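# Place one chain link on the riveter's anvil pin

## Task

Put a single chain link flat on the anvil beneath the riveting machine's head, seated so that one of its holes sits over the locating pin, and finish with neither gripper touching the links or the tote.

## Robot and tools

Robot: two arms, left_arm and right_arm, each with six revolute joints and a parallel gripper. Every command row has 14 numbers: left_arm's six joint angles and its opening, then right_arm's six angles and its opening. Both arms must appear in every row, even if only one moves. Joint order inside each arm's block is shoulder, elbow, waist, wrist pitch, wrist yaw, wrist roll; use this order only, even where ranges are listed differently.

Joint numbers are absolute target angles in radians, the same values the Joint positions line prints, not offsets. Nominal ranges: shoulder 0.000 to 3.142, elbow 0.000 to 3.142, waist -2.618 to 3.054, wrist pitch -1.571 to 1.571, wrist yaw -1.571 to 1.571, wrist roll -2.094 to 2.094. The true stops may differ by up to 0.059 rad; a target more than 0.059 rad beyond a nominal end (and beyond the current angle) gets the call rejected, and a target past the real stop is clipped there, sometimes reported as "joint sent to its limit". Opening is an absolute command on a -1 (closed) to +1 (fully open) scale. Sending 0 is a real command, so to keep a gripper unchanged repeat its current command.

Frame: all hand positions and orientations are in the scene frame, in metres. Origin sits at table-top height halfway between the nominal arm bases; +z points up, +x reaches out over the table, and left_arm is on the +y side (unrelated to image left/right). Reported end_effector_position (the spot between the finger pads, about 1 cm behind the tips) and end_effector_quat_wxyz can be off by a few centimetres, more when stretched. The gripper's fingers point along its own +z and close along its y axis.

execute_actions: actions is a list of up to-15-row tables; each row lasts one 1/30 s control step, and a short table repeats its last row until 15 steps pass (one action = 0.5 s). An empty list returns the full state. cameras chooses images: omitted/null/["all"] gives both, [] gives none; a wrong name invalidates the call. Per step, each joint's target is kept within a lead of its measured angle (waist 0.202, shoulder 0.258, elbow 0.3, wrist pitch 0.573, wrist yaw and roll 0.522 rad), and targets that would shift the hand over 200 mm are scaled back, so far goals take several actions.

move: target is one 14-number row or a list of up to 15 rows, all absolute angles, visited in order within 10 s total. speed (0.01 to 2 rad/s, default 0.5) caps the fastest-moving joint; one value or one per leg. blend (rad) rounds corners at intermediate rows. opening_speed (at least 0.2 per second) ramps the gripper command. blocking=false returns after about 0.5 s while the motion continues; a new move then takes over. Joints move in step, so the hand follows a curve and does not avoid obstacles or the other arm. New gripper values in later rows are applied only after everything comes to rest at that row. The result adds a move: line: done, off_target (rested more than 0.035 rad off), moving, held or fault, with limits=held if steps were withheld, plus the worst joint error per arm.

wait: seconds 0 to 10; arms keep their last command and a running move continues. stop: brakes a running move; it needs some distance. zoom_image: camera cam_left_wrist or cam_right_wrist, region [x0, y0, x1, y1] in pixels of its latest image, at most 504x504. finished_scene: scene is the current scene's number; irreversible, so call it only once the link rests correctly and both hands are clear.

Results: Joint positions and Joint velocities give one block per arm in the joint order above, ending with finger gap in metres (0.093 fully open) and its rate. Joint targets shows where joints are being driven now. grip_measured is the gripper motor on the -1..+1 scale; pads meet near -0.94 and sit an object's width apart at about +0.0208 per millimetre above that, possibly reading up to 0.02 high. To grip a rigid flat part firmly, command at least 0.24 below its width reading and keep sending that; to release, send well above it. A -1 reading alone does not prove a thin part is held. Joint torques include the arm's weight, carry offsets and noise, and joints 1 to 3 wrap around at ±28 N m. Action results also list step joint readings. "joint command not followed" means the clearance check altered targets; it does not keep the grippers apart.

Cameras: cam_left_wrist and cam_right_wrist, both 896x504, ride on the hands; their calibration (K, distortion, T_world_to_cam) is approximate and images may lag while the arm moves.

Avoid: dropping the link or releasing it while moving, letting anything leave the table, fast impacts or heavy pressing (speed and overshoot past contact raise force), collisions between arms (can fail the scene), and any arm stop. Heat builds when holding loads, reaching far or pushing against unreachable poses; MOTOR HOT appears at 75 °C, at 90 °C the arm folds and goes idle, at 100 °C it goes limp. Short, smooth, low-effort motions are preferred. Objects may occasionally be tugged or nudged by outside forces.

Each tool is called after ">>>" by a JSON object that holds its "api" and its "payload", one argument or row to a line.

## Session

>>> {"api": "execute_actions", "payload": {
  "actions": []
}}

Scene clock: 0.00 s.
left_arm: end_effector_position=(+0.1746, +0.1951, +0.1961) grip_measured=+1.000 end_effector_quat_wxyz=(+0.154, +0.213, +0.943, -0.205) | right_arm: end_effector_position=(+0.1251, -0.0507, +0.2780) grip_measured=+1.000 end_effector_quat_wxyz=(+0.356, -0.257, +0.862, +0.252)
Joint names: [shoulder, elbow, waist, wrist pitch, wrist yaw, wrist roll]
Joint positions: left_arm=[1.157 0.978 0.088 -1.197 0.482 0.464 0.093] | right_arm=[0.968 1.028 1.128 -0.742 0.183 0.472 0.093]
Joint velocities: within noise
Joint torques (N m): no reading
Heat: left arm: 36 °C; right arm: 34 °C.
Joint targets: left_arm=[1.152 0.991 0.088 -1.190 0.487 0.465] | right_arm=[0.968 1.032 1.128 -0.752 0.181 0.473]
Tool commands: left_gripper/opening=+1.0 right_gripper/opening=+1.0

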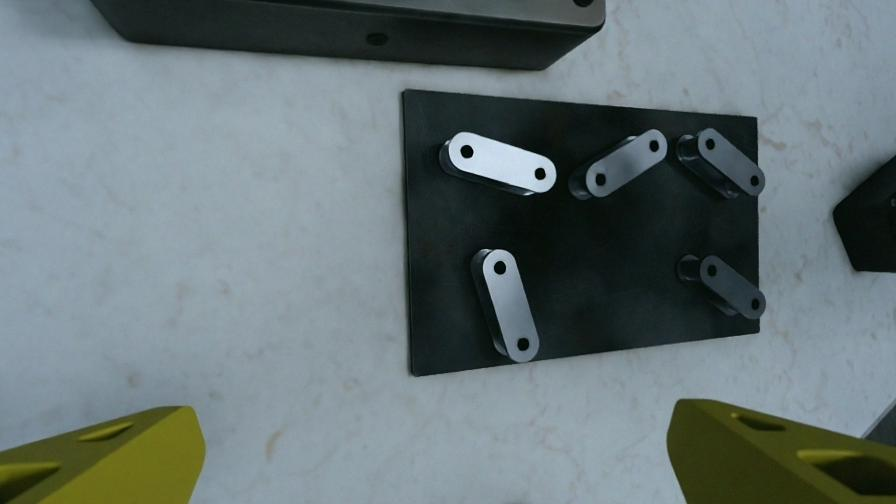

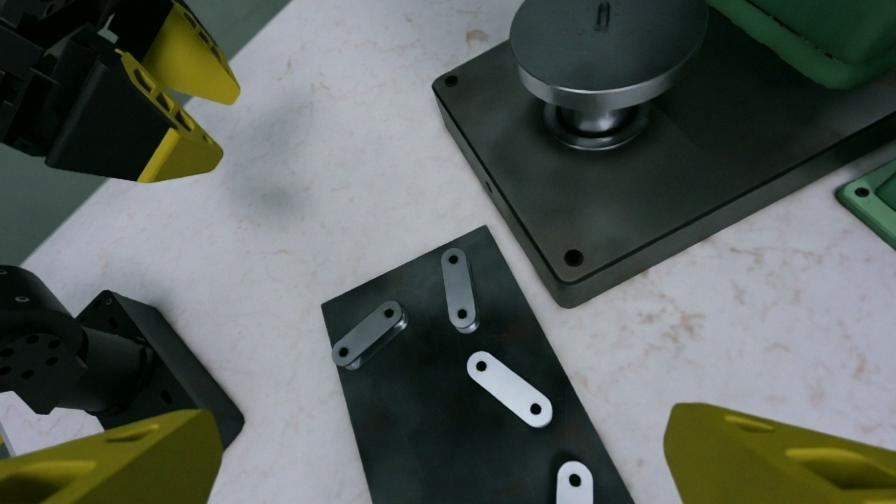

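>>> {"api": "zoom_image", "payload": {
  "camera": "cam_right_wrist",
  "region": [420, 0, 896, 310]
}}

>>> {"api": "zoom_image", "payload": {
  "camera": "cam_left_wrist",
  "region": [396, 80, 776, 380]
}}

Scaled by 1.059 from the camera's 896x504 image, which has a finer 1280x720 frame.

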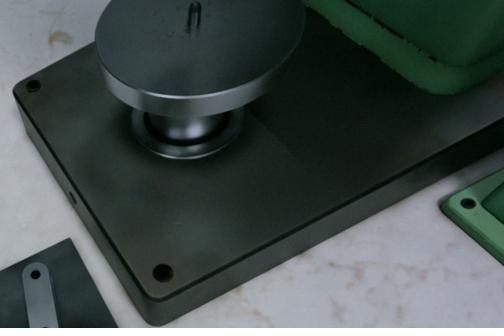

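Scaled by 1.326 from the camera's 896x504 image, which has a finer 1280x720 frame.

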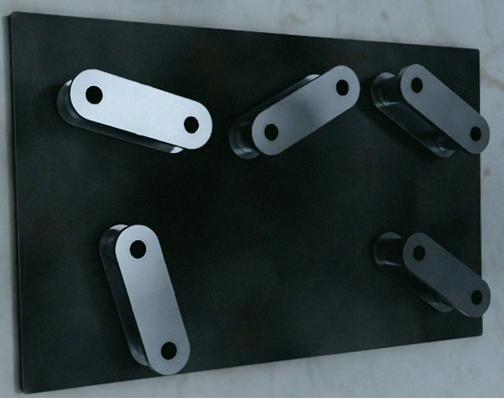

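>>> {"api": "move", "payload": {
  "target": [1.152, 0.991, 0.088, -0.3, 0.1, 0.0, 1.0, 0.968, 1.032, 0.6, -0.1, 0.0, 0.0, 1.0],
  "speed": 1.0
}}

Scene clock: 41.53 s.
left_arm: end_effector_position=(+0.3373, +0.2656, +0.2966) grip_measured=+1.000 end_effector_quat_wxyz=(+0.505, +0.005, +0.863, -0.027) | right_arm: end_effector_position=(+0.2620, -0.1046, +0.4200) grip_measured=+1.000 end_effector_quat_wxyz=(+0.661, -0.211, +0.688, +0.211)
Joint positions: left_arm=[1.157 0.978 0.088 -0.334 0.111 0.015 0.093] | right_arm=[0.968 1.028 0.607 -0.097 0.011 0.011 0.093]
Joint torques (N m): left_arm=[-4.79 7.61 -0.09 2.6 -0.17 -0.05] | right_arm=[-2.32 7.94 -0.91 2.2 -0.11 -0.08]
Joint targets: left_arm=[1.152 0.991 0.088 -0.300 0.100 0.000] | right_arm=[0.968 1.032 0.600 -0.100 0.000 0.000]
move: done
camera_calibration:
cam_left_wrist: T_world_to_cam=[[-0.0637098, -0.996844, 0.0473708, 0.269205], [-0.815422, 0.0246316, -0.578342, 0.476879], [0.57535, -0.0754733, -0.814418, 0.146249], [0, 0, 0, 1]]
cam_right_wrist: T_world_to_cam=[[0.556514, -0.830815, -0.00622826, -0.230347], [-0.376321, -0.245378, -0.893405, 0.48665], [0.740725, 0.499536, -0.44921, 0.122517], [0, 0, 0, 1]]

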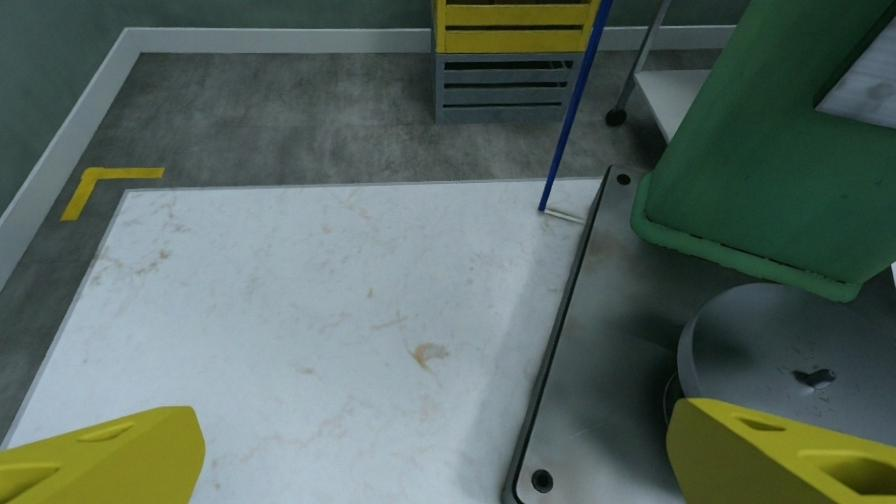

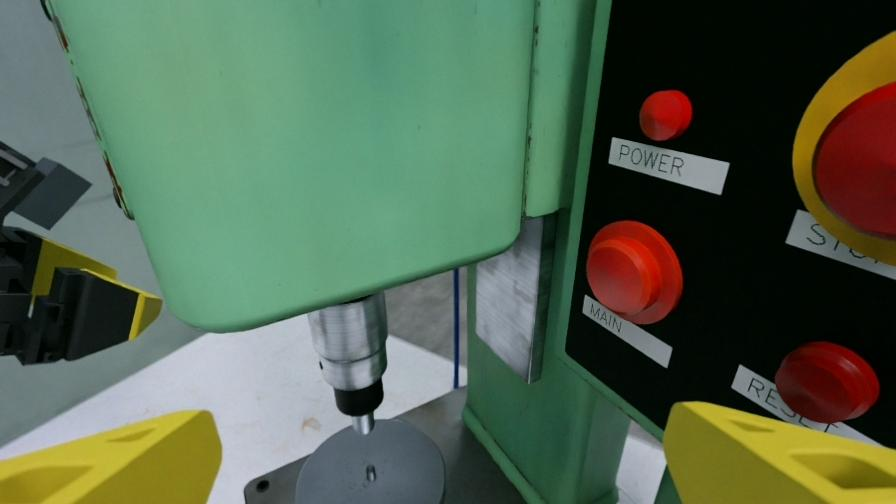

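>>> {"api": "move", "payload": {
  "target": [1.05, 0.55, -1.5, -0.8, -0.9, -1.3, 1.0, 0.968, 1.032, 0.6, -0.5, 0.0, 0.0, 1.0],
  "speed": 0.9
}}

Scene clock: 161.70 s.
left_arm: end_effector_position=(+0.1012, +0.0818, +0.1484) grip_measured=+1.000 end_effector_quat_wxyz=(+0.438, +0.044, +0.897, -0.051) | right_arm: end_effector_position=(+0.2448, -0.1167, +0.3299) grip_measured=+1.000 end_effector_quat_wxyz=(+0.519, -0.248, +0.802, +0.164)
Joint positions: left_arm=[1.065 0.559 -1.493 -0.788 -0.881 -1.285 0.093] | right_arm=[0.968 1.028 0.607 -0.481 0.01 0.01 0.093]
Joint torques (N m): left_arm=[-3.52 4.96 -0.68 0.73 -0.86 -0.05] | right_arm=[-2.29 7.9 -0.88 1.95 -0.14 -0.03]
Heat: left arm: 46 °C; right arm: 44 °C.
Joint targets: left_arm=[1.050 0.550 -1.500 -0.800 -0.900 -1.300] | right_arm=[0.968 1.032 0.600 -0.500 0.000 0.000]
move: done
camera_calibration:
cam_left_wrist: T_world_to_cam=[[-0.148257, -0.986946, 0.0629143, 0.0834119], [-0.886457, 0.10442, -0.450877, 0.184977], [0.438421, -0.122616, -0.890366, 0.176475], [0, 0, 0, 1]]
cam_right_wrist: T_world_to_cam=[[0.556774, -0.830649, 0.00495798, -0.23515], [-0.621962, -0.420836, -0.660349, 0.359545], [0.550605, 0.364582, -0.750943, 0.23115], [0, 0, 0, 1]]

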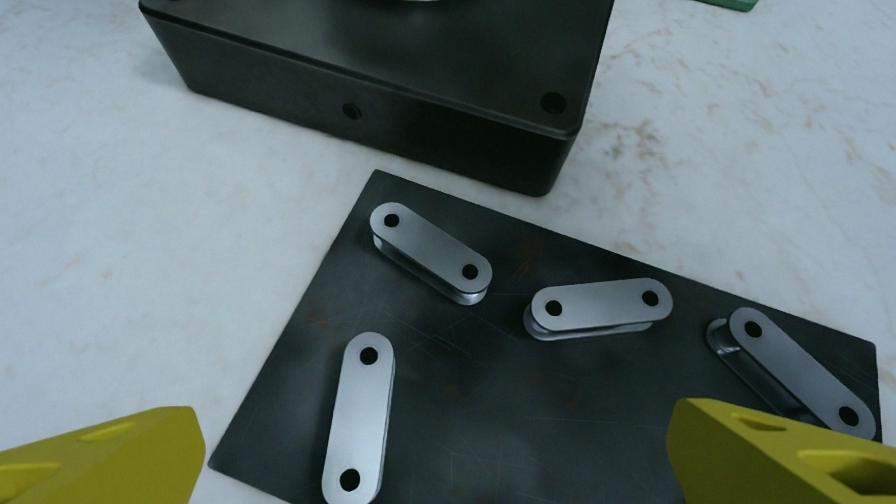

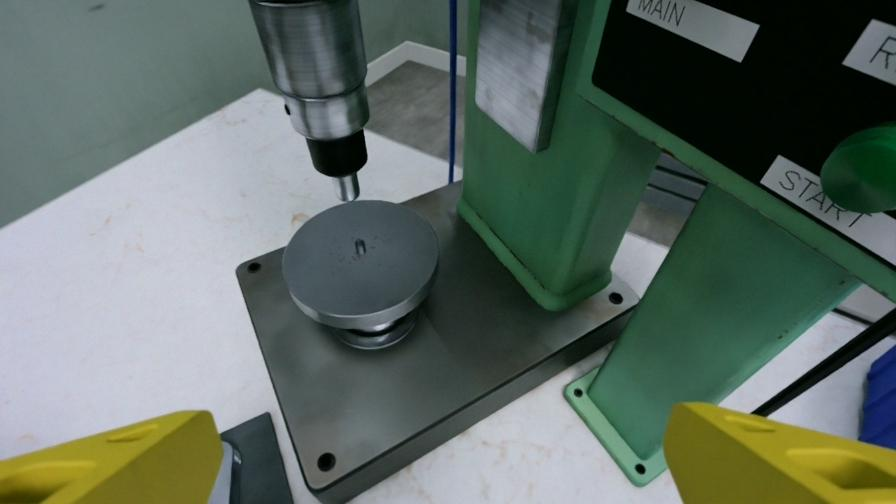

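>>> {"api": "move", "payload": {
  "target": [
    [1.25, 0.9, -1.0, -0.4, -0.1, -0.2, 0.4, 0.968, 1.032, 0.6, -0.5, 0.0, 0.0, 1.0],
    [1.536, 0.60, -0.476, -0.069, 0.823, 0.857, 0.4, 0.968, 1.032, 0.6, -0.5, 0.0, 0.0, 1.0]
  ],
  "speed": 1.0,
  "blend": 0.2
}}

>>> {"api": "zoom_image", "payload": {
  "camera": "cam_right_wrist",
  "region": [200, 100, 500, 400]
}}

Scene clock: 218.10 s.
left_arm: end_effector_position=(+0.1692, +0.0056, +0.0999) grip_measured=+0.402 end_effector_quat_wxyz=(+0.310, +0.635, +0.626, -0.330) | right_arm: end_effector_position=(+0.2448, -0.1168, +0.3299) grip_measured=+1.000 end_effector_quat_wxyz=(+0.518, -0.248, +0.802, +0.164)
Joint positions: left_arm=[1.531 0.607 -0.483 -0.096 0.806 0.842 0.064] | right_arm=[0.968 1.028 0.607 -0.481 0.01 0.01 0.093]
Joint torques (N m): left_arm=[-5.39 4.55 0.4 1.68 0.53 0.22] | right_arm=[-2.28 7.9 -0.92 1.99 -0.14 -0.03]
Heat: left arm: 41 °C; right arm: 44 °C.
Joint targets: left_arm=[1.536 0.600 -0.476 -0.069 0.823 0.857] | right_arm=[0.968 1.032 0.600 -0.500 0.000 0.000]
move: done
camera_calibration:
cam_left_wrist: T_world_to_cam=[[-0.998355, 0.0502386, 0.0276291, 0.162834], [0.0310705, 0.879058, -0.475701, 0.0742024], [-0.0481862, -0.47406, -0.879173, 0.177385], [0, 0, 0, 1]]
cam_right_wrist: T_world_to_cam=[[0.556776, -0.830648, 0.00496824, -0.235154], [-0.622168, -0.420981, -0.660062, 0.359399], [0.550371, 0.364416, -0.751194, 0.231233], [0, 0, 0, 1]]

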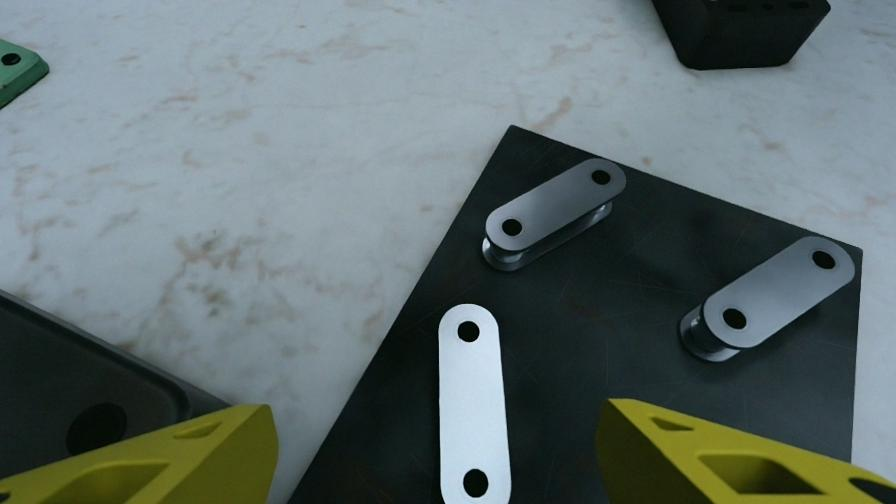

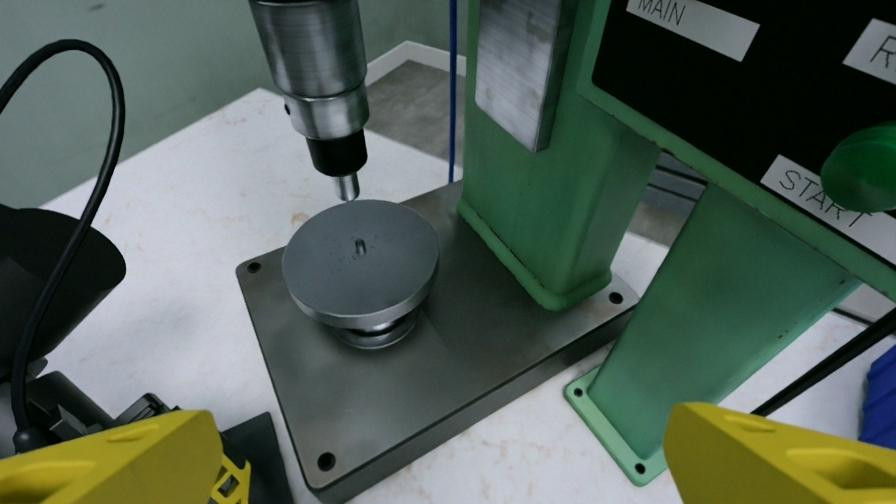

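Scaled by 1.680 from the camera's 896x504 image, which has a finer 1280x720 frame.

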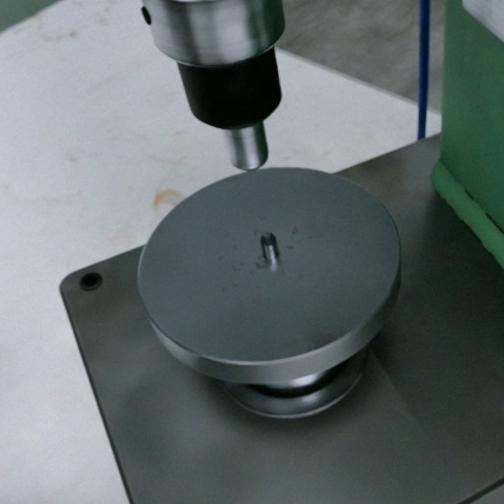

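>>> {"api": "move", "payload": {
  "target": [1.691, 0.447, -0.521, 0.305, 0.80, 0.795, 0.4, 0.968, 1.032, 0.6, -0.5, 0.0, 0.0, 1.0],
  "speed": 0.5,
  "cameras": ["cam_left_wrist"]
}}

Scene clock: 231.93 s.
left_arm: end_effector_position=(+0.1558, +0.0025, +0.0536) grip_measured=+0.402 end_effector_quat_wxyz=(+0.328, +0.639, +0.612, -0.331) | right_arm: end_effector_position=(+0.2448, -0.1168, +0.3299) grip_measured=+1.000 end_effector_quat_wxyz=(+0.518, -0.248, +0.802, +0.164)
Joint positions: left_arm=[1.684 0.453 -0.514 0.277 0.805 0.81 0.064] | right_arm=[0.968 1.028 0.607 -0.481 0.01 0.01 0.093]
Joint torques (N m): left_arm=[-5.56 3.56 -0.66 1.79 0.28 -0.06] | right_arm=[-2.29 7.88 -0.91 1.98 -0.14 -0.03]
Joint targets: left_arm=[1.691 0.447 -0.521 0.305 0.800 0.795] | right_arm=[0.968 1.032 0.600 -0.500 0.000 0.000]
move: done
camera_calibration:
cam_left_wrist: T_world_to_cam=[[-0.998035, 0.0624653, -0.00494927, 0.1526], [0.0565156, 0.863228, -0.50164, 0.0528228], [-0.0270627, -0.500934, -0.865062, 0.130592], [0, 0, 0, 1]]
Images, in order: cam_left_wrist.

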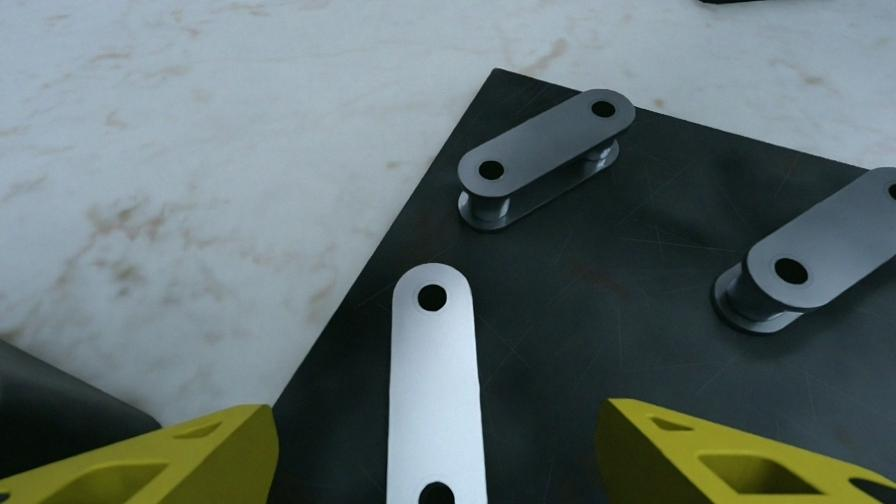

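>>> {"api": "move", "payload": {
  "target": [1.859, 0.424, -0.521, 0.505, 0.80, 0.778, 0.4, 0.968, 1.032, 0.6, -0.5, 0.0, 0.0, 1.0],
  "speed": 0.25,
  "cameras": ["cam_left_wrist"]
}}

Scene clock: 257.17 s.
left_arm: end_effector_position=(+0.1600, +0.0000, +0.0259) grip_measured=+0.402 end_effector_quat_wxyz=(+0.334, +0.635, +0.613, -0.332) | right_arm: end_effector_position=(+0.2448, -0.1168, +0.3299) grip_measured=+1.000 end_effector_quat_wxyz=(+0.518, -0.248, +0.802, +0.164)
Joint positions: left_arm=[1.849 0.435 -0.514 0.48 0.805 0.794 0.064] | right_arm=[0.968 1.028 0.607 -0.481 0.01 0.01 0.093]
Joint torques (N m): left_arm=[-5.85 2.41 -0.65 1.8 0.27 -0.06] | right_arm=[-2.29 7.88 -0.92 1.99 -0.14 -0.04]
Joint targets: left_arm=[1.859 0.424 -0.521 0.505 0.800 0.778] | right_arm=[0.968 1.032 0.600 -0.500 0.000 0.000]
move: done
camera_calibration:
cam_left_wrist: T_world_to_cam=[[-0.998518, 0.0536407, -0.00918306, 0.157014], [0.0508155, 0.858594, -0.510131, 0.0419817], [-0.0194793, -0.509842, -0.860048, 0.10406], [0, 0, 0, 1]]
Images, in order: cam_left_wrist.

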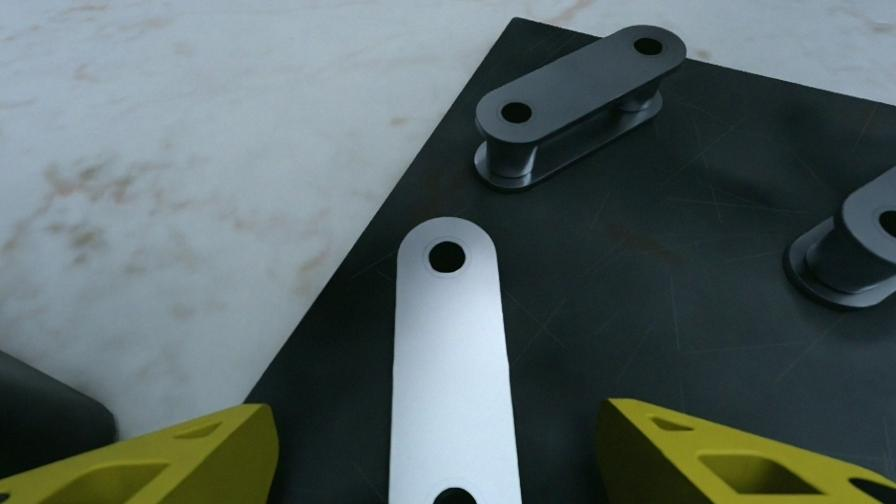

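>>> {"api": "move", "payload": {
  "target": [1.894, 0.404, -0.525, 0.560, 0.80, 0.778, 0.4, 0.968, 1.032, 0.6, -0.5, 0.0, 0.0, 1.0],
  "speed": 0.15,
  "cameras": ["cam_left_wrist"]
}}

Scene clock: 264.87 s.
left_arm: end_effector_position=(+0.1615, -0.0017, +0.0245) grip_measured=+0.402 end_effector_quat_wxyz=(+0.350, +0.638, +0.602, -0.328) | right_arm: end_effector_position=(+0.2448, -0.1168, +0.3299) grip_measured=+1.000 end_effector_quat_wxyz=(+0.518, -0.248, +0.802, +0.164)
Joint positions: left_arm=[1.875 0.417 -0.516 0.565 0.805 0.793 0.064] | right_arm=[0.968 1.028 0.607 -0.481 0.01 0.01 0.093]
Joint torques (N m): left_arm=[-5.12 2.11 -0.79 1.49 0.27 -0.07] | right_arm=[-2.28 7.9 -0.92 1.99 -0.15 -0.04]
Joint targets: left_arm=[1.894 0.404 -0.525 0.560 0.800 0.778] | right_arm=[0.968 1.032 0.600 -0.500 0.000 0.000]
move: done
camera_calibration:
cam_left_wrist: T_world_to_cam=[[-0.997462, 0.0551512, -0.0450325, 0.159303], [0.0706074, 0.847676, -0.525795, 0.0398243], [0.00917469, -0.52764, -0.849419, 0.0971038], [0, 0, 0, 1]]
Images, in order: cam_left_wrist.

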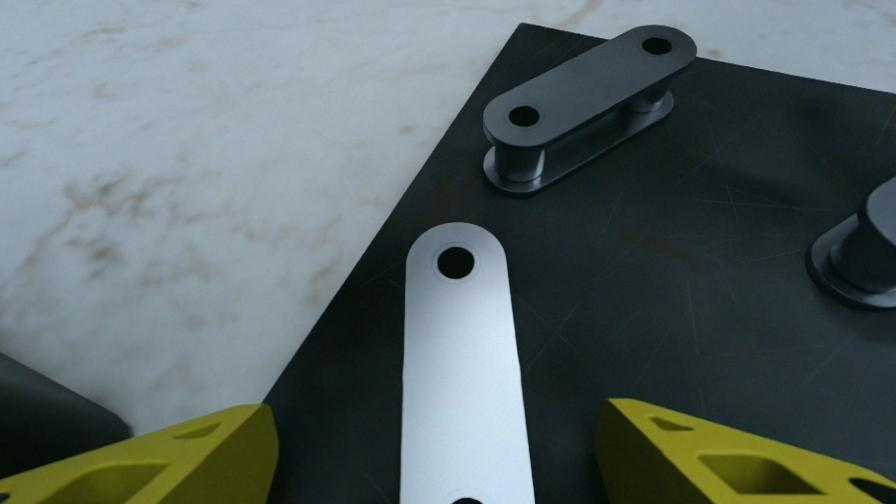

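>>> {"api": "move", "payload": {
  "target": [1.872, 0.412, -0.547, 0.530, 0.80, 0.778, 0.4, 0.968, 1.032, 0.6, -0.5, 0.0, 0.0, 1.0],
  "speed": 0.15,
  "cameras": ["cam_left_wrist"]
}}

Scene clock: 274.73 s.
left_arm: end_effector_position=(+0.1565, -0.0054, +0.0241) grip_measured=+0.402 end_effector_quat_wxyz=(+0.347, +0.644, +0.597, -0.330) | right_arm: end_effector_position=(+0.2448, -0.1168, +0.3299) grip_measured=+1.000 end_effector_quat_wxyz=(+0.518, -0.248, +0.802, +0.164)
Joint positions: left_arm=[1.875 0.417 -0.536 0.564 0.803 0.793 0.064] | right_arm=[0.968 1.028 0.607 -0.481 0.01 0.01 0.093]
Joint torques (N m): left_arm=[-7.16 2.76 -0.96 1.15 0.29 -0.07] | right_arm=[-2.29 7.9 -0.91 1.99 -0.14 -0.03]
Joint targets: left_arm=[1.872 0.412 -0.547 0.530 0.800 0.778] | right_arm=[0.968 1.032 0.600 -0.500 0.000 0.000]
move: done
camera_calibration:
cam_left_wrist: T_world_to_cam=[[-0.99628, 0.0735924, -0.0448462, 0.154348], [0.0861783, 0.847345, -0.524003, 0.0406547], [-0.00056238, -0.525918, -0.850535, 0.0964558], [0, 0, 0, 1]]
Images, in order: cam_left_wrist.

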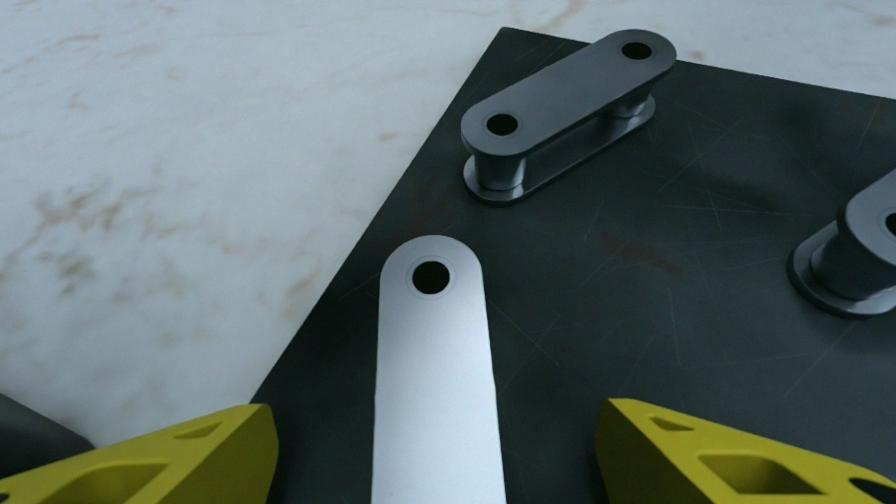

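>>> {"api": "move", "payload": {
  "target": [1.852, 0.400, -0.510, 0.560, 0.838, 0.80, 0.4, 0.968, 1.032, 0.6, -0.5, 0.0, 0.0, 1.0],
  "speed": 0.15,
  "cameras": ["cam_left_wrist"]
}}

Scene clock: 290.60 s.
left_arm: end_effector_position=(+0.1564, -0.0026, +0.0256) grip_measured=+0.402 end_effector_quat_wxyz=(+0.347, +0.638, +0.598, -0.339) | right_arm: end_effector_position=(+0.2448, -0.1168, +0.3299) grip_measured=+1.000 end_effector_quat_wxyz=(+0.518, -0.248, +0.802, +0.164)
Joint positions: left_arm=[1.875 0.412 -0.519 0.564 0.828 0.793 0.064] | right_arm=[0.968 1.028 0.607 -0.481 0.01 0.01 0.093]
Joint torques (N m): left_arm=[-9.03 2.11 0.58 1.48 0.42 0.14] | right_arm=[-2.3 7.88 -0.9 1.98 -0.14 -0.04]
Joint targets: left_arm=[1.852 0.400 -0.510 0.560 0.838 0.800] | right_arm=[0.968 1.032 0.600 -0.500 0.000 0.000]
move: done
camera_calibration:
cam_left_wrist: T_world_to_cam=[[-0.996955, 0.0712144, -0.0317832, 0.15392], [0.0771218, 0.83985, -0.537313, 0.0407353], [-0.0115712, -0.538127, -0.842784, 0.100714], [0, 0, 0, 1]]
Images, in order: cam_left_wrist.

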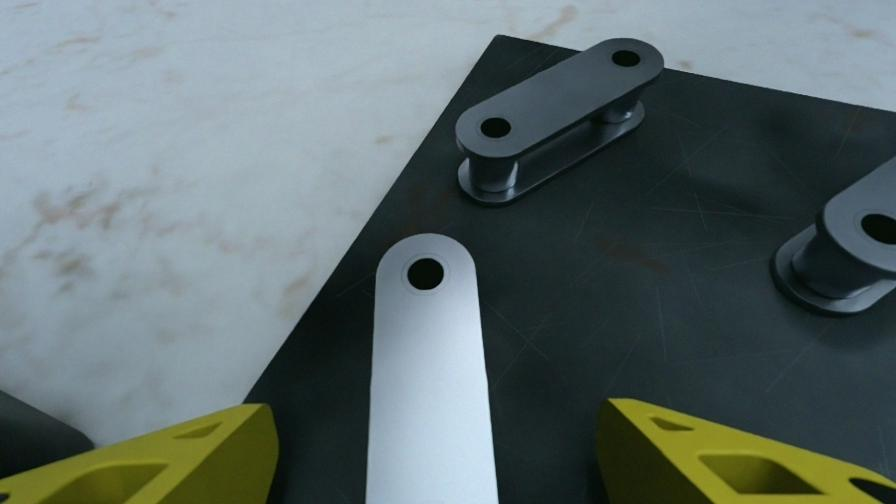

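>>> {"api": "move", "payload": {
  "target": [1.852, 0.400, -0.510, 0.560, 0.838, 0.80, -0.75, 0.968, 1.032, 0.6, -0.5, 0.0, 0.0, 1.0],
  "speed": 0.15,
  "opening_speed": 0.7,
  "cameras": ["cam_left_wrist"]
}}

Scene clock: 298.97 s.
left_arm: end_effector_position=(+0.1584, -0.0024, +0.0268) grip_measured=-0.591 end_effector_quat_wxyz=(+0.352, +0.638, +0.596, -0.337) | right_arm: end_effector_position=(+0.2448, -0.1168, +0.3299) grip_measured=+1.000 end_effector_quat_wxyz=(+0.518, -0.248, +0.802, +0.164)
Joint positions: left_arm=[1.875 0.412 -0.514 0.572 0.829 0.794 0.017] | right_arm=[0.968 1.028 0.607 -0.481 0.01 0.01 0.093]
Joint torques (N m): left_arm=[-8.95 2.15 0.21 1.4 0.42 0.12] | right_arm=[-2.3 7.94 -0.91 1.98 -0.15 -0.03]
Joint targets: left_arm=[1.852 0.400 -0.510 0.560 0.838 0.800] | right_arm=[0.968 1.032 0.600 -0.500 0.000 0.000]
move: done
camera_calibration:
cam_left_wrist: T_world_to_cam=[[-0.996889, 0.0679355, -0.0399734, 0.156108], [0.0787559, 0.837494, -0.540741, 0.0408595], [-0.00325804, -0.542207, -0.840239, 0.100423], [0, 0, 0, 1]]
Images, in order: cam_left_wrist.

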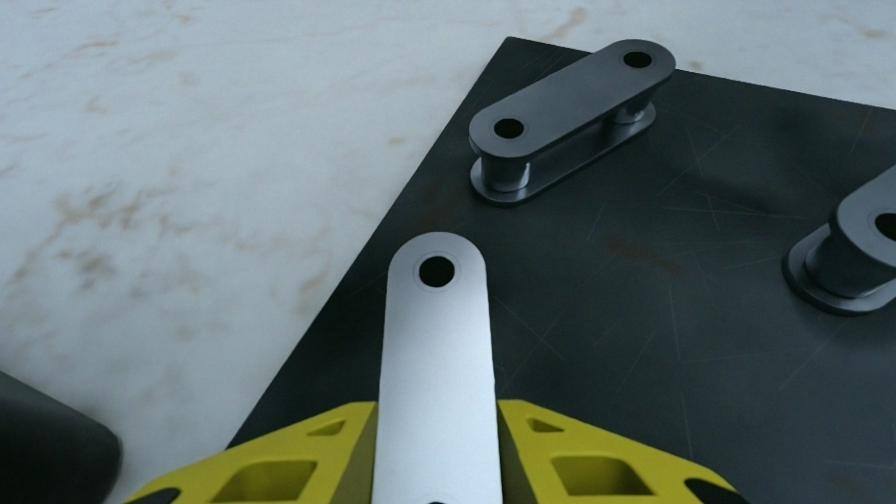

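>>> {"api": "move", "payload": {
  "target": [1.353, 0.622, -0.514, -0.16, 0.829, 0.794, -0.75, 0.968, 1.032, 0.6, -0.5, 0.0, 0.0, 1.0],
  "speed": 0.4
}}

Scene clock: 343.27 s.
left_arm: end_effector_position=(+0.1500, +0.0036, +0.1302) grip_measured=-0.604 end_effector_quat_wxyz=(+0.324, +0.634, +0.614, -0.342) | right_arm: end_effector_position=(+0.2448, -0.1168, +0.3299) grip_measured=+1.000 end_effector_quat_wxyz=(+0.518, -0.248, +0.802, +0.164)
Joint positions: left_arm=[1.379 0.586 -0.514 -0.164 0.821 0.794 0.016] | right_arm=[0.968 1.028 0.607 -0.481 0.01 0.01 0.093]
Joint torques (N m): left_arm=[-7.38 8.36 -0.08 1.52 0.42 0.08] | right_arm=[-2.29 7.87 -0.92 1.98 -0.14 -0.03]
Joint targets: left_arm=[1.353 0.622 -0.514 -0.160 0.829 0.794] | right_arm=[0.968 1.032 0.600 -0.500 0.000 0.000]
move: off_target (left_arm); left_arm: the elbow is farthest, 0.036 rad from its target
camera_calibration:
cam_left_wrist: T_world_to_cam=[[-0.997821, 0.0638021, 0.0168191, 0.144254], [0.0462793, 0.858437, -0.510827, 0.0933619], [-0.0470299, -0.508935, -0.859519, 0.199521], [0, 0, 0, 1]]
cam_right_wrist: T_world_to_cam=[[0.556776, -0.830648, 0.00496824, -0.235154], [-0.622168, -0.420981, -0.660062, 0.359399], [0.550371, 0.364416, -0.751194, 0.231233], [0, 0, 0, 1]]

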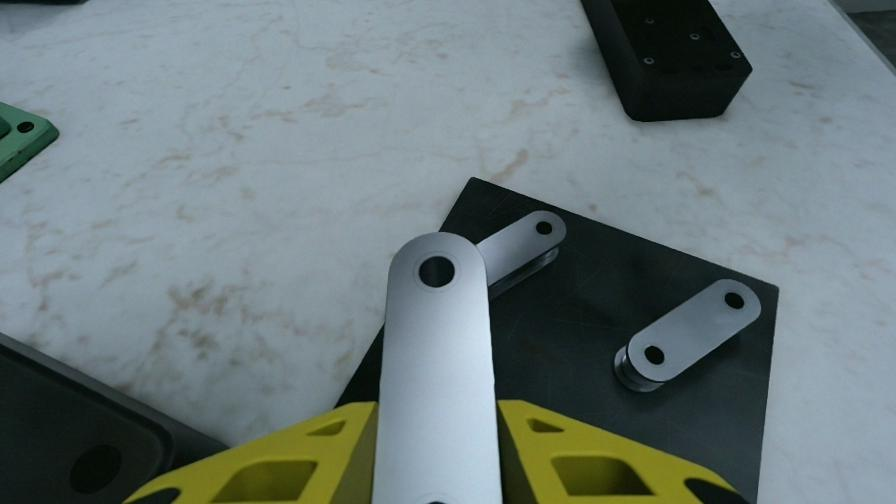

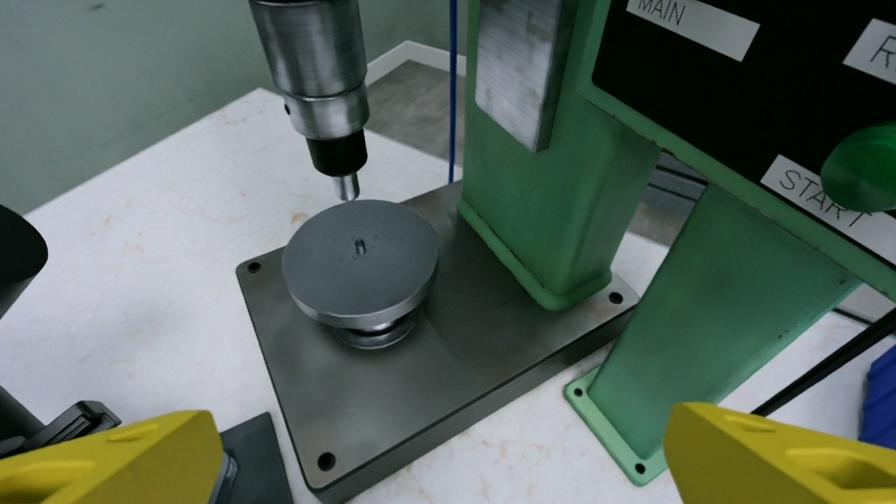

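>>> {"api": "move", "payload": {
  "target": [1.106, 0.57, -0.418, 0.02, 0.016, 0.065, -0.75, 0.968, 1.032, 0.6, -0.5, 0.0, 0.0, 1.0],
  "speed": 0.6
}}

Scene clock: 347.83 s.
left_arm: end_effector_position=(+0.2737, +0.1051, +0.1835) grip_measured=-0.604 end_effector_quat_wxyz=(+0.460, +0.235, +0.851, -0.097) | right_arm: end_effector_position=(+0.2448, -0.1168, +0.3299) grip_measured=+1.000 end_effector_quat_wxyz=(+0.518, -0.248, +0.802, +0.164)
Joint positions: left_arm=[1.131 0.576 -0.424 -0.037 0.026 0.08 0.016] | right_arm=[0.968 1.028 0.607 -0.481 0.01 0.01 0.093]
Joint torques (N m): left_arm=[-6.17 5.91 0.35 2.82 -0.2 -0.07] | right_arm=[-2.28 7.88 -0.91 1.98 -0.14 -0.04]
Joint targets: left_arm=[1.106 0.570 -0.418 0.020 0.016 0.065] | right_arm=[0.968 1.032 0.600 -0.500 0.000 0.000]
move: off_target (left_arm); left_arm: the wrist pitch is farthest, 0.057 rad from its target
camera_calibration:
cam_left_wrist: T_world_to_cam=[[-0.511769, -0.858009, -0.0437345, 0.235235], [-0.728409, 0.460333, -0.507458, 0.281046], [0.455536, -0.227844, -0.860566, 0.135857], [0, 0, 0, 1]]
cam_right_wrist: T_world_to_cam=[[0.556776, -0.830648, 0.00496824, -0.235154], [-0.622168, -0.420981, -0.660062, 0.359399], [0.550371, 0.364416, -0.751194, 0.231233], [0, 0, 0, 1]]

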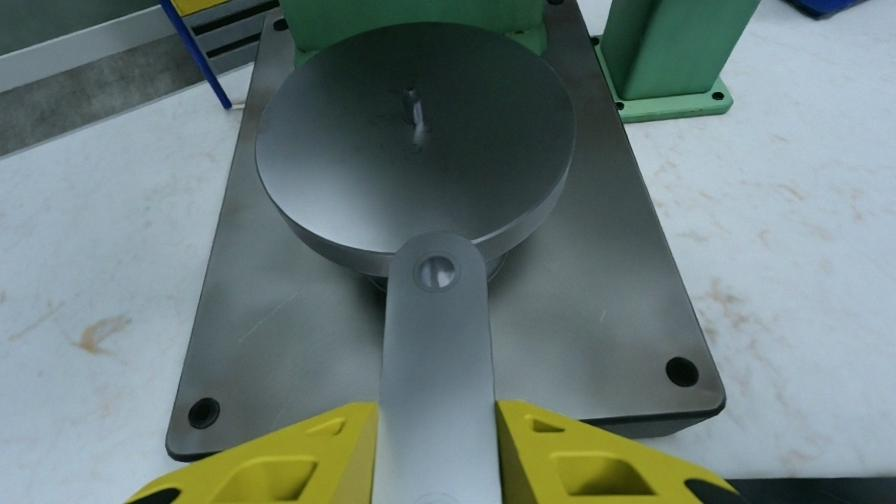

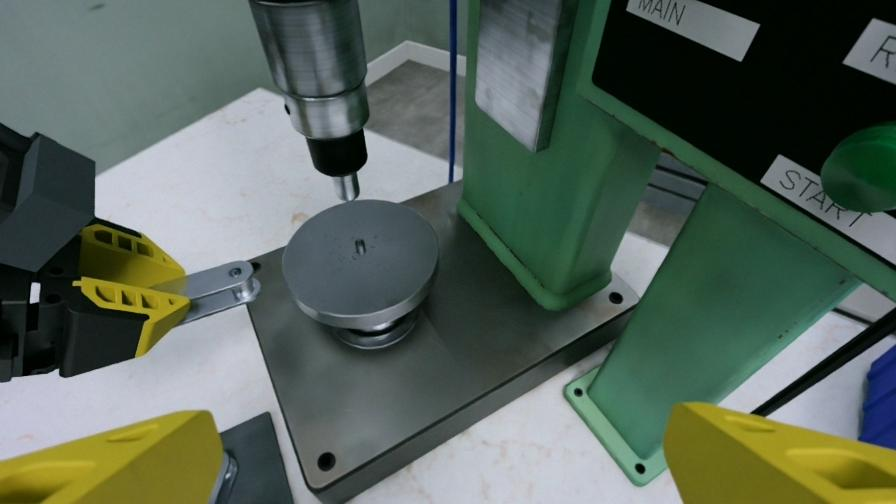

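>>> {"api": "zoom_image", "payload": {
  "camera": "cam_right_wrist",
  "region": [0, 100, 460, 400]
}}

>>> {"api": "zoom_image", "payload": {
  "camera": "cam_left_wrist",
  "region": [250, 50, 600, 320]
}}

Scaled by 1.096 from the camera's 896x504 image, which has a finer 1280x720 frame.

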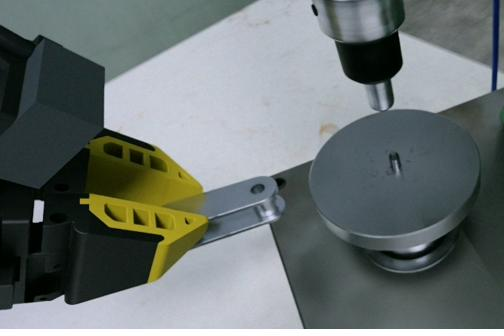

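Scaled by 1.440 from the camera's 896x504 image, which has a finer 1280x720 frame.

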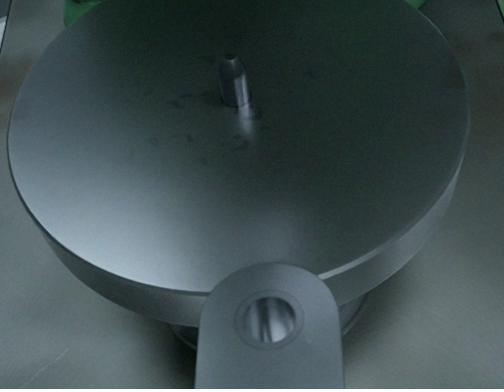

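>>> {"api": "move", "payload": {
  "target": [1.335, 0.73, -0.378, 0.118, 0.062, 0.085, -0.75, 0.968, 1.032, 0.6, -0.5, 0.0, 0.0, 1.0],
  "speed": 0.3
}}

Scene clock: 375.03 s.
left_arm: end_effector_position=(+0.2951, +0.1040, +0.1717) grip_measured=-0.605 end_effector_quat_wxyz=(+0.426, +0.229, +0.870, -0.100) | right_arm: end_effector_position=(+0.2448, -0.1168, +0.3299) grip_measured=+1.000 end_effector_quat_wxyz=(+0.518, -0.248, +0.802, +0.164)
Joint positions: left_arm=[1.271 0.671 -0.383 -0.068 0.068 0.079 0.016] | right_arm=[0.968 1.028 0.607 -0.481 0.01 0.01 0.093]
Joint torques (N m): left_arm=[1.17 10.88 0.24 4.26 -0.12 0.13] | right_arm=[-2.29 7.88 -0.92 1.98 -0.14 -0.04]
Joint targets: left_arm=[1.335 0.730 -0.378 0.118 0.062 0.085] | right_arm=[0.968 1.032 0.600 -0.500 0.000 0.000]
move: off_target (left_arm); left_arm: the wrist pitch is farthest, 0.186 rad from its target
camera_calibration:
cam_left_wrist: T_world_to_cam=[[-0.506761, -0.862021, -0.0106549, 0.238011], [-0.769895, 0.458095, -0.444309, 0.29266], [0.387885, -0.216955, -0.89581, 0.140596], [0, 0, 0, 1]]
cam_right_wrist: T_world_to_cam=[[0.556776, -0.830648, 0.00496824, -0.235154], [-0.622168, -0.420981, -0.660062, 0.359399], [0.550371, 0.364416, -0.751194, 0.231233], [0, 0, 0, 1]]

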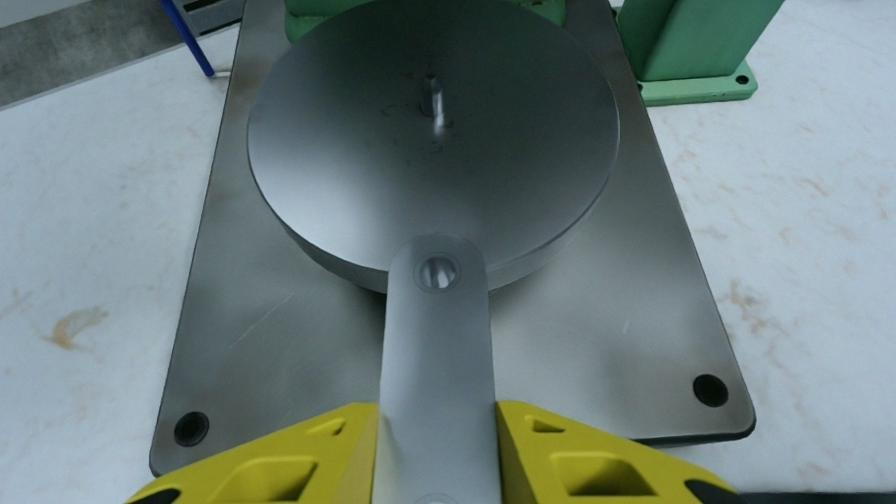

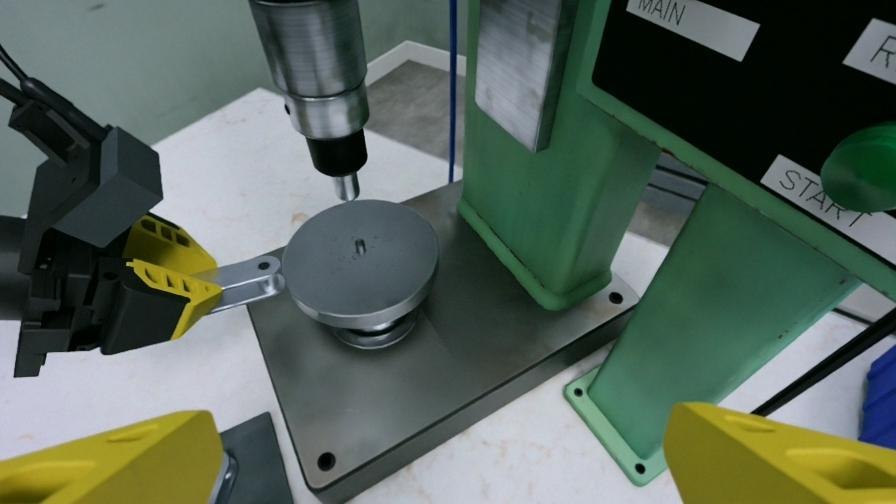

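>>> {"api": "move", "payload": {
  "target": [1.12, 0.63, -0.400, 0.04, 0.062, 0.085, -0.75, 0.968, 1.032, 0.6, -0.5, 0.0, 0.0, 1.0],
  "speed": 0.4
}}

Scene clock: 380.97 s.
left_arm: end_effector_position=(+0.2894, +0.1026, +0.2125) grip_measured=-0.606 end_effector_quat_wxyz=(+0.492, +0.227, +0.833, -0.112) | right_arm: end_effector_position=(+0.2448, -0.1168, +0.3299) grip_measured=+1.000 end_effector_quat_wxyz=(+0.518, -0.248, +0.802, +0.164)
Joint positions: left_arm=[1.139 0.635 -0.393 -0.011 0.067 0.079 0.016] | right_arm=[0.968 1.028 0.607 -0.481 0.01 0.01 0.093]
Joint torques (N m): left_arm=[-5.81 6.17 -0.72 2.81 -0.13 0.14] | right_arm=[-2.28 7.9 -0.91 1.98 -0.14 -0.03]
Heat: left arm: 46 °C; right arm: 45 °C.
Joint targets: left_arm=[1.120 0.630 -0.400 0.040 0.062 0.085] | right_arm=[0.968 1.032 0.600 -0.500 0.000 0.000]
move: off_target (left_arm); left_arm: the wrist pitch is farthest, 0.051 rad from its target
camera_calibration:
cam_left_wrist: T_world_to_cam=[[-0.512166, -0.858359, -0.0300936, 0.239662], [-0.694317, 0.434402, -0.573776, 0.315213], [0.505579, -0.272974, -0.818459, 0.134332], [0, 0, 0, 1]]
cam_right_wrist: T_world_to_cam=[[0.556776, -0.830648, 0.00496824, -0.235154], [-0.622168, -0.420981, -0.660062, 0.359399], [0.550371, 0.364416, -0.751194, 0.231233], [0, 0, 0, 1]]

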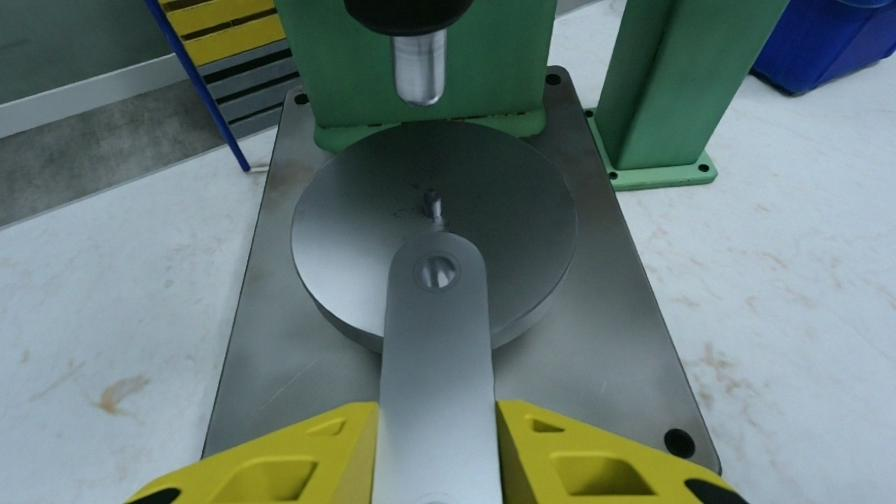

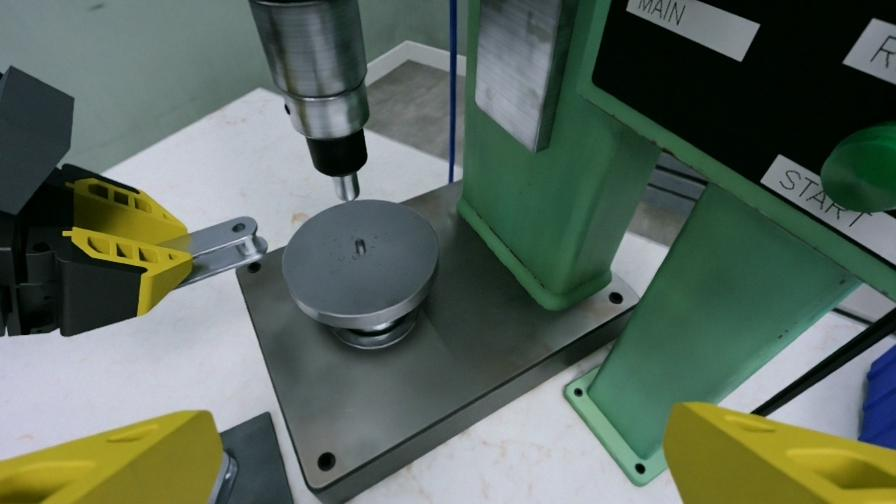

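>>> {"api": "zoom_image", "payload": {
  "camera": "cam_left_wrist",
  "region": [340, 60, 540, 300]
}}

>>> {"api": "zoom_image", "payload": {
  "camera": "cam_right_wrist",
  "region": [160, 140, 460, 360]
}}

Scaled by 2.100 from the camera's 896x504 image, which has a finer 1280x720 frame.

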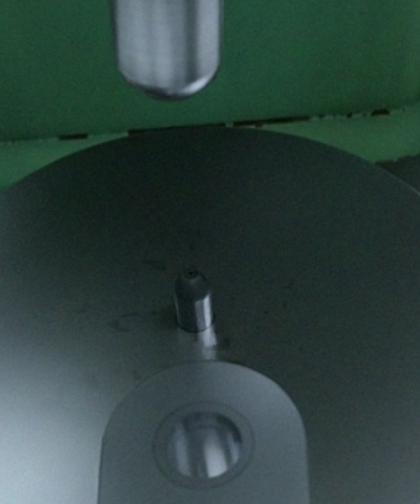

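Scaled by 1.680 from the camera's 896x504 image, which has a finer 1280x720 frame.

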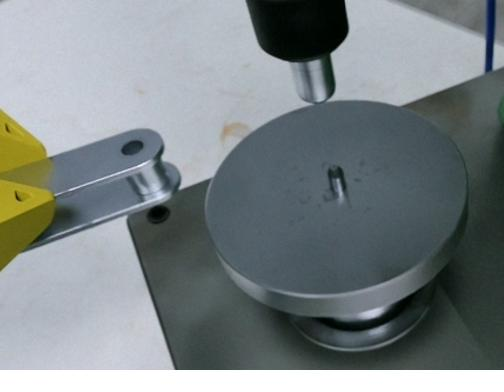

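>>> {"api": "move", "payload": {
  "target": [1.353, 0.76, -0.364, 0.105, 0.09, 0.105, -0.75, 0.968, 1.032, 0.6, -0.5, 0.0, 0.0, 1.0],
  "speed": 0.3
}}

Scene clock: 405.67 s.
left_arm: end_effector_position=(+0.3220, +0.0958, +0.1833) grip_measured=-0.606 end_effector_quat_wxyz=(+0.460, +0.228, +0.852, -0.104) | right_arm: end_effector_position=(+0.2447, -0.1168, +0.3298) grip_measured=+1.000 end_effector_quat_wxyz=(+0.518, -0.248, +0.802, +0.164)
Joint positions: left_arm=[1.351 0.713 -0.371 0.048 0.077 0.091 0.016] | right_arm=[0.968 1.028 0.607 -0.482 0.01 0.01 0.093]
Joint torques (N m): left_arm=[-5.5 9.98 0.42 2.81 0.07 0.22] | right_arm=[-2.3 7.91 -0.92 1.99 -0.14 -0.03]
Joint targets: left_arm=[1.353 0.760 -0.364 0.105 0.090 0.105] | right_arm=[0.968 1.032 0.600 -0.500 0.000 0.000]
move: off_target (left_arm); left_arm: the wrist pitch is farthest, 0.057 rad from its target
camera_calibration:
cam_left_wrist: T_world_to_cam=[[-0.507761, -0.861136, -0.0249696, 0.247543], [-0.733454, 0.447315, -0.511816, 0.324002], [0.451912, -0.241566, -0.858732, 0.113745], [0, 0, 0, 1]]
cam_right_wrist: T_world_to_cam=[[0.556777, -0.830647, 0.00497851, -0.235158], [-0.622373, -0.421127, -0.659776, 0.359254], [0.550137, 0.36425, -0.751446, 0.231315], [0, 0, 0, 1]]

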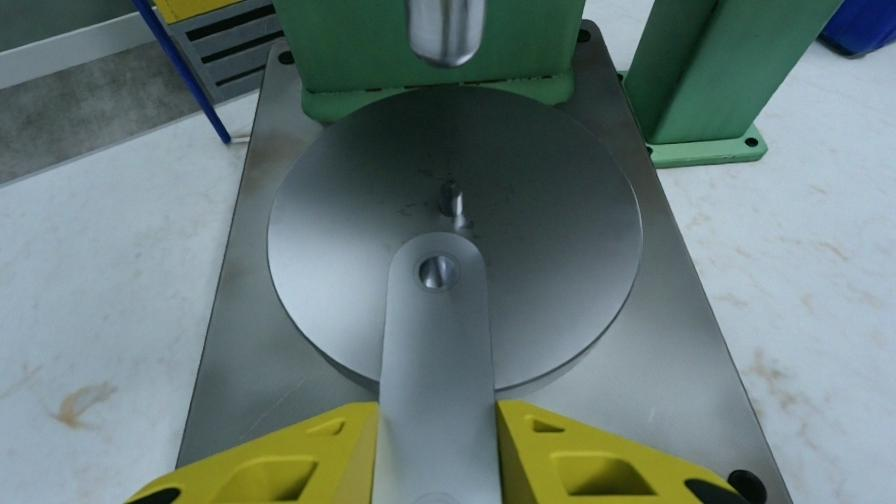

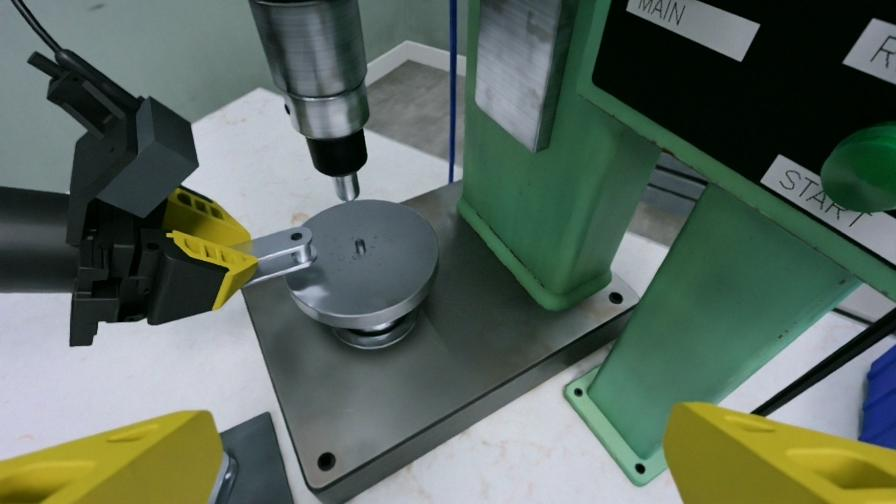

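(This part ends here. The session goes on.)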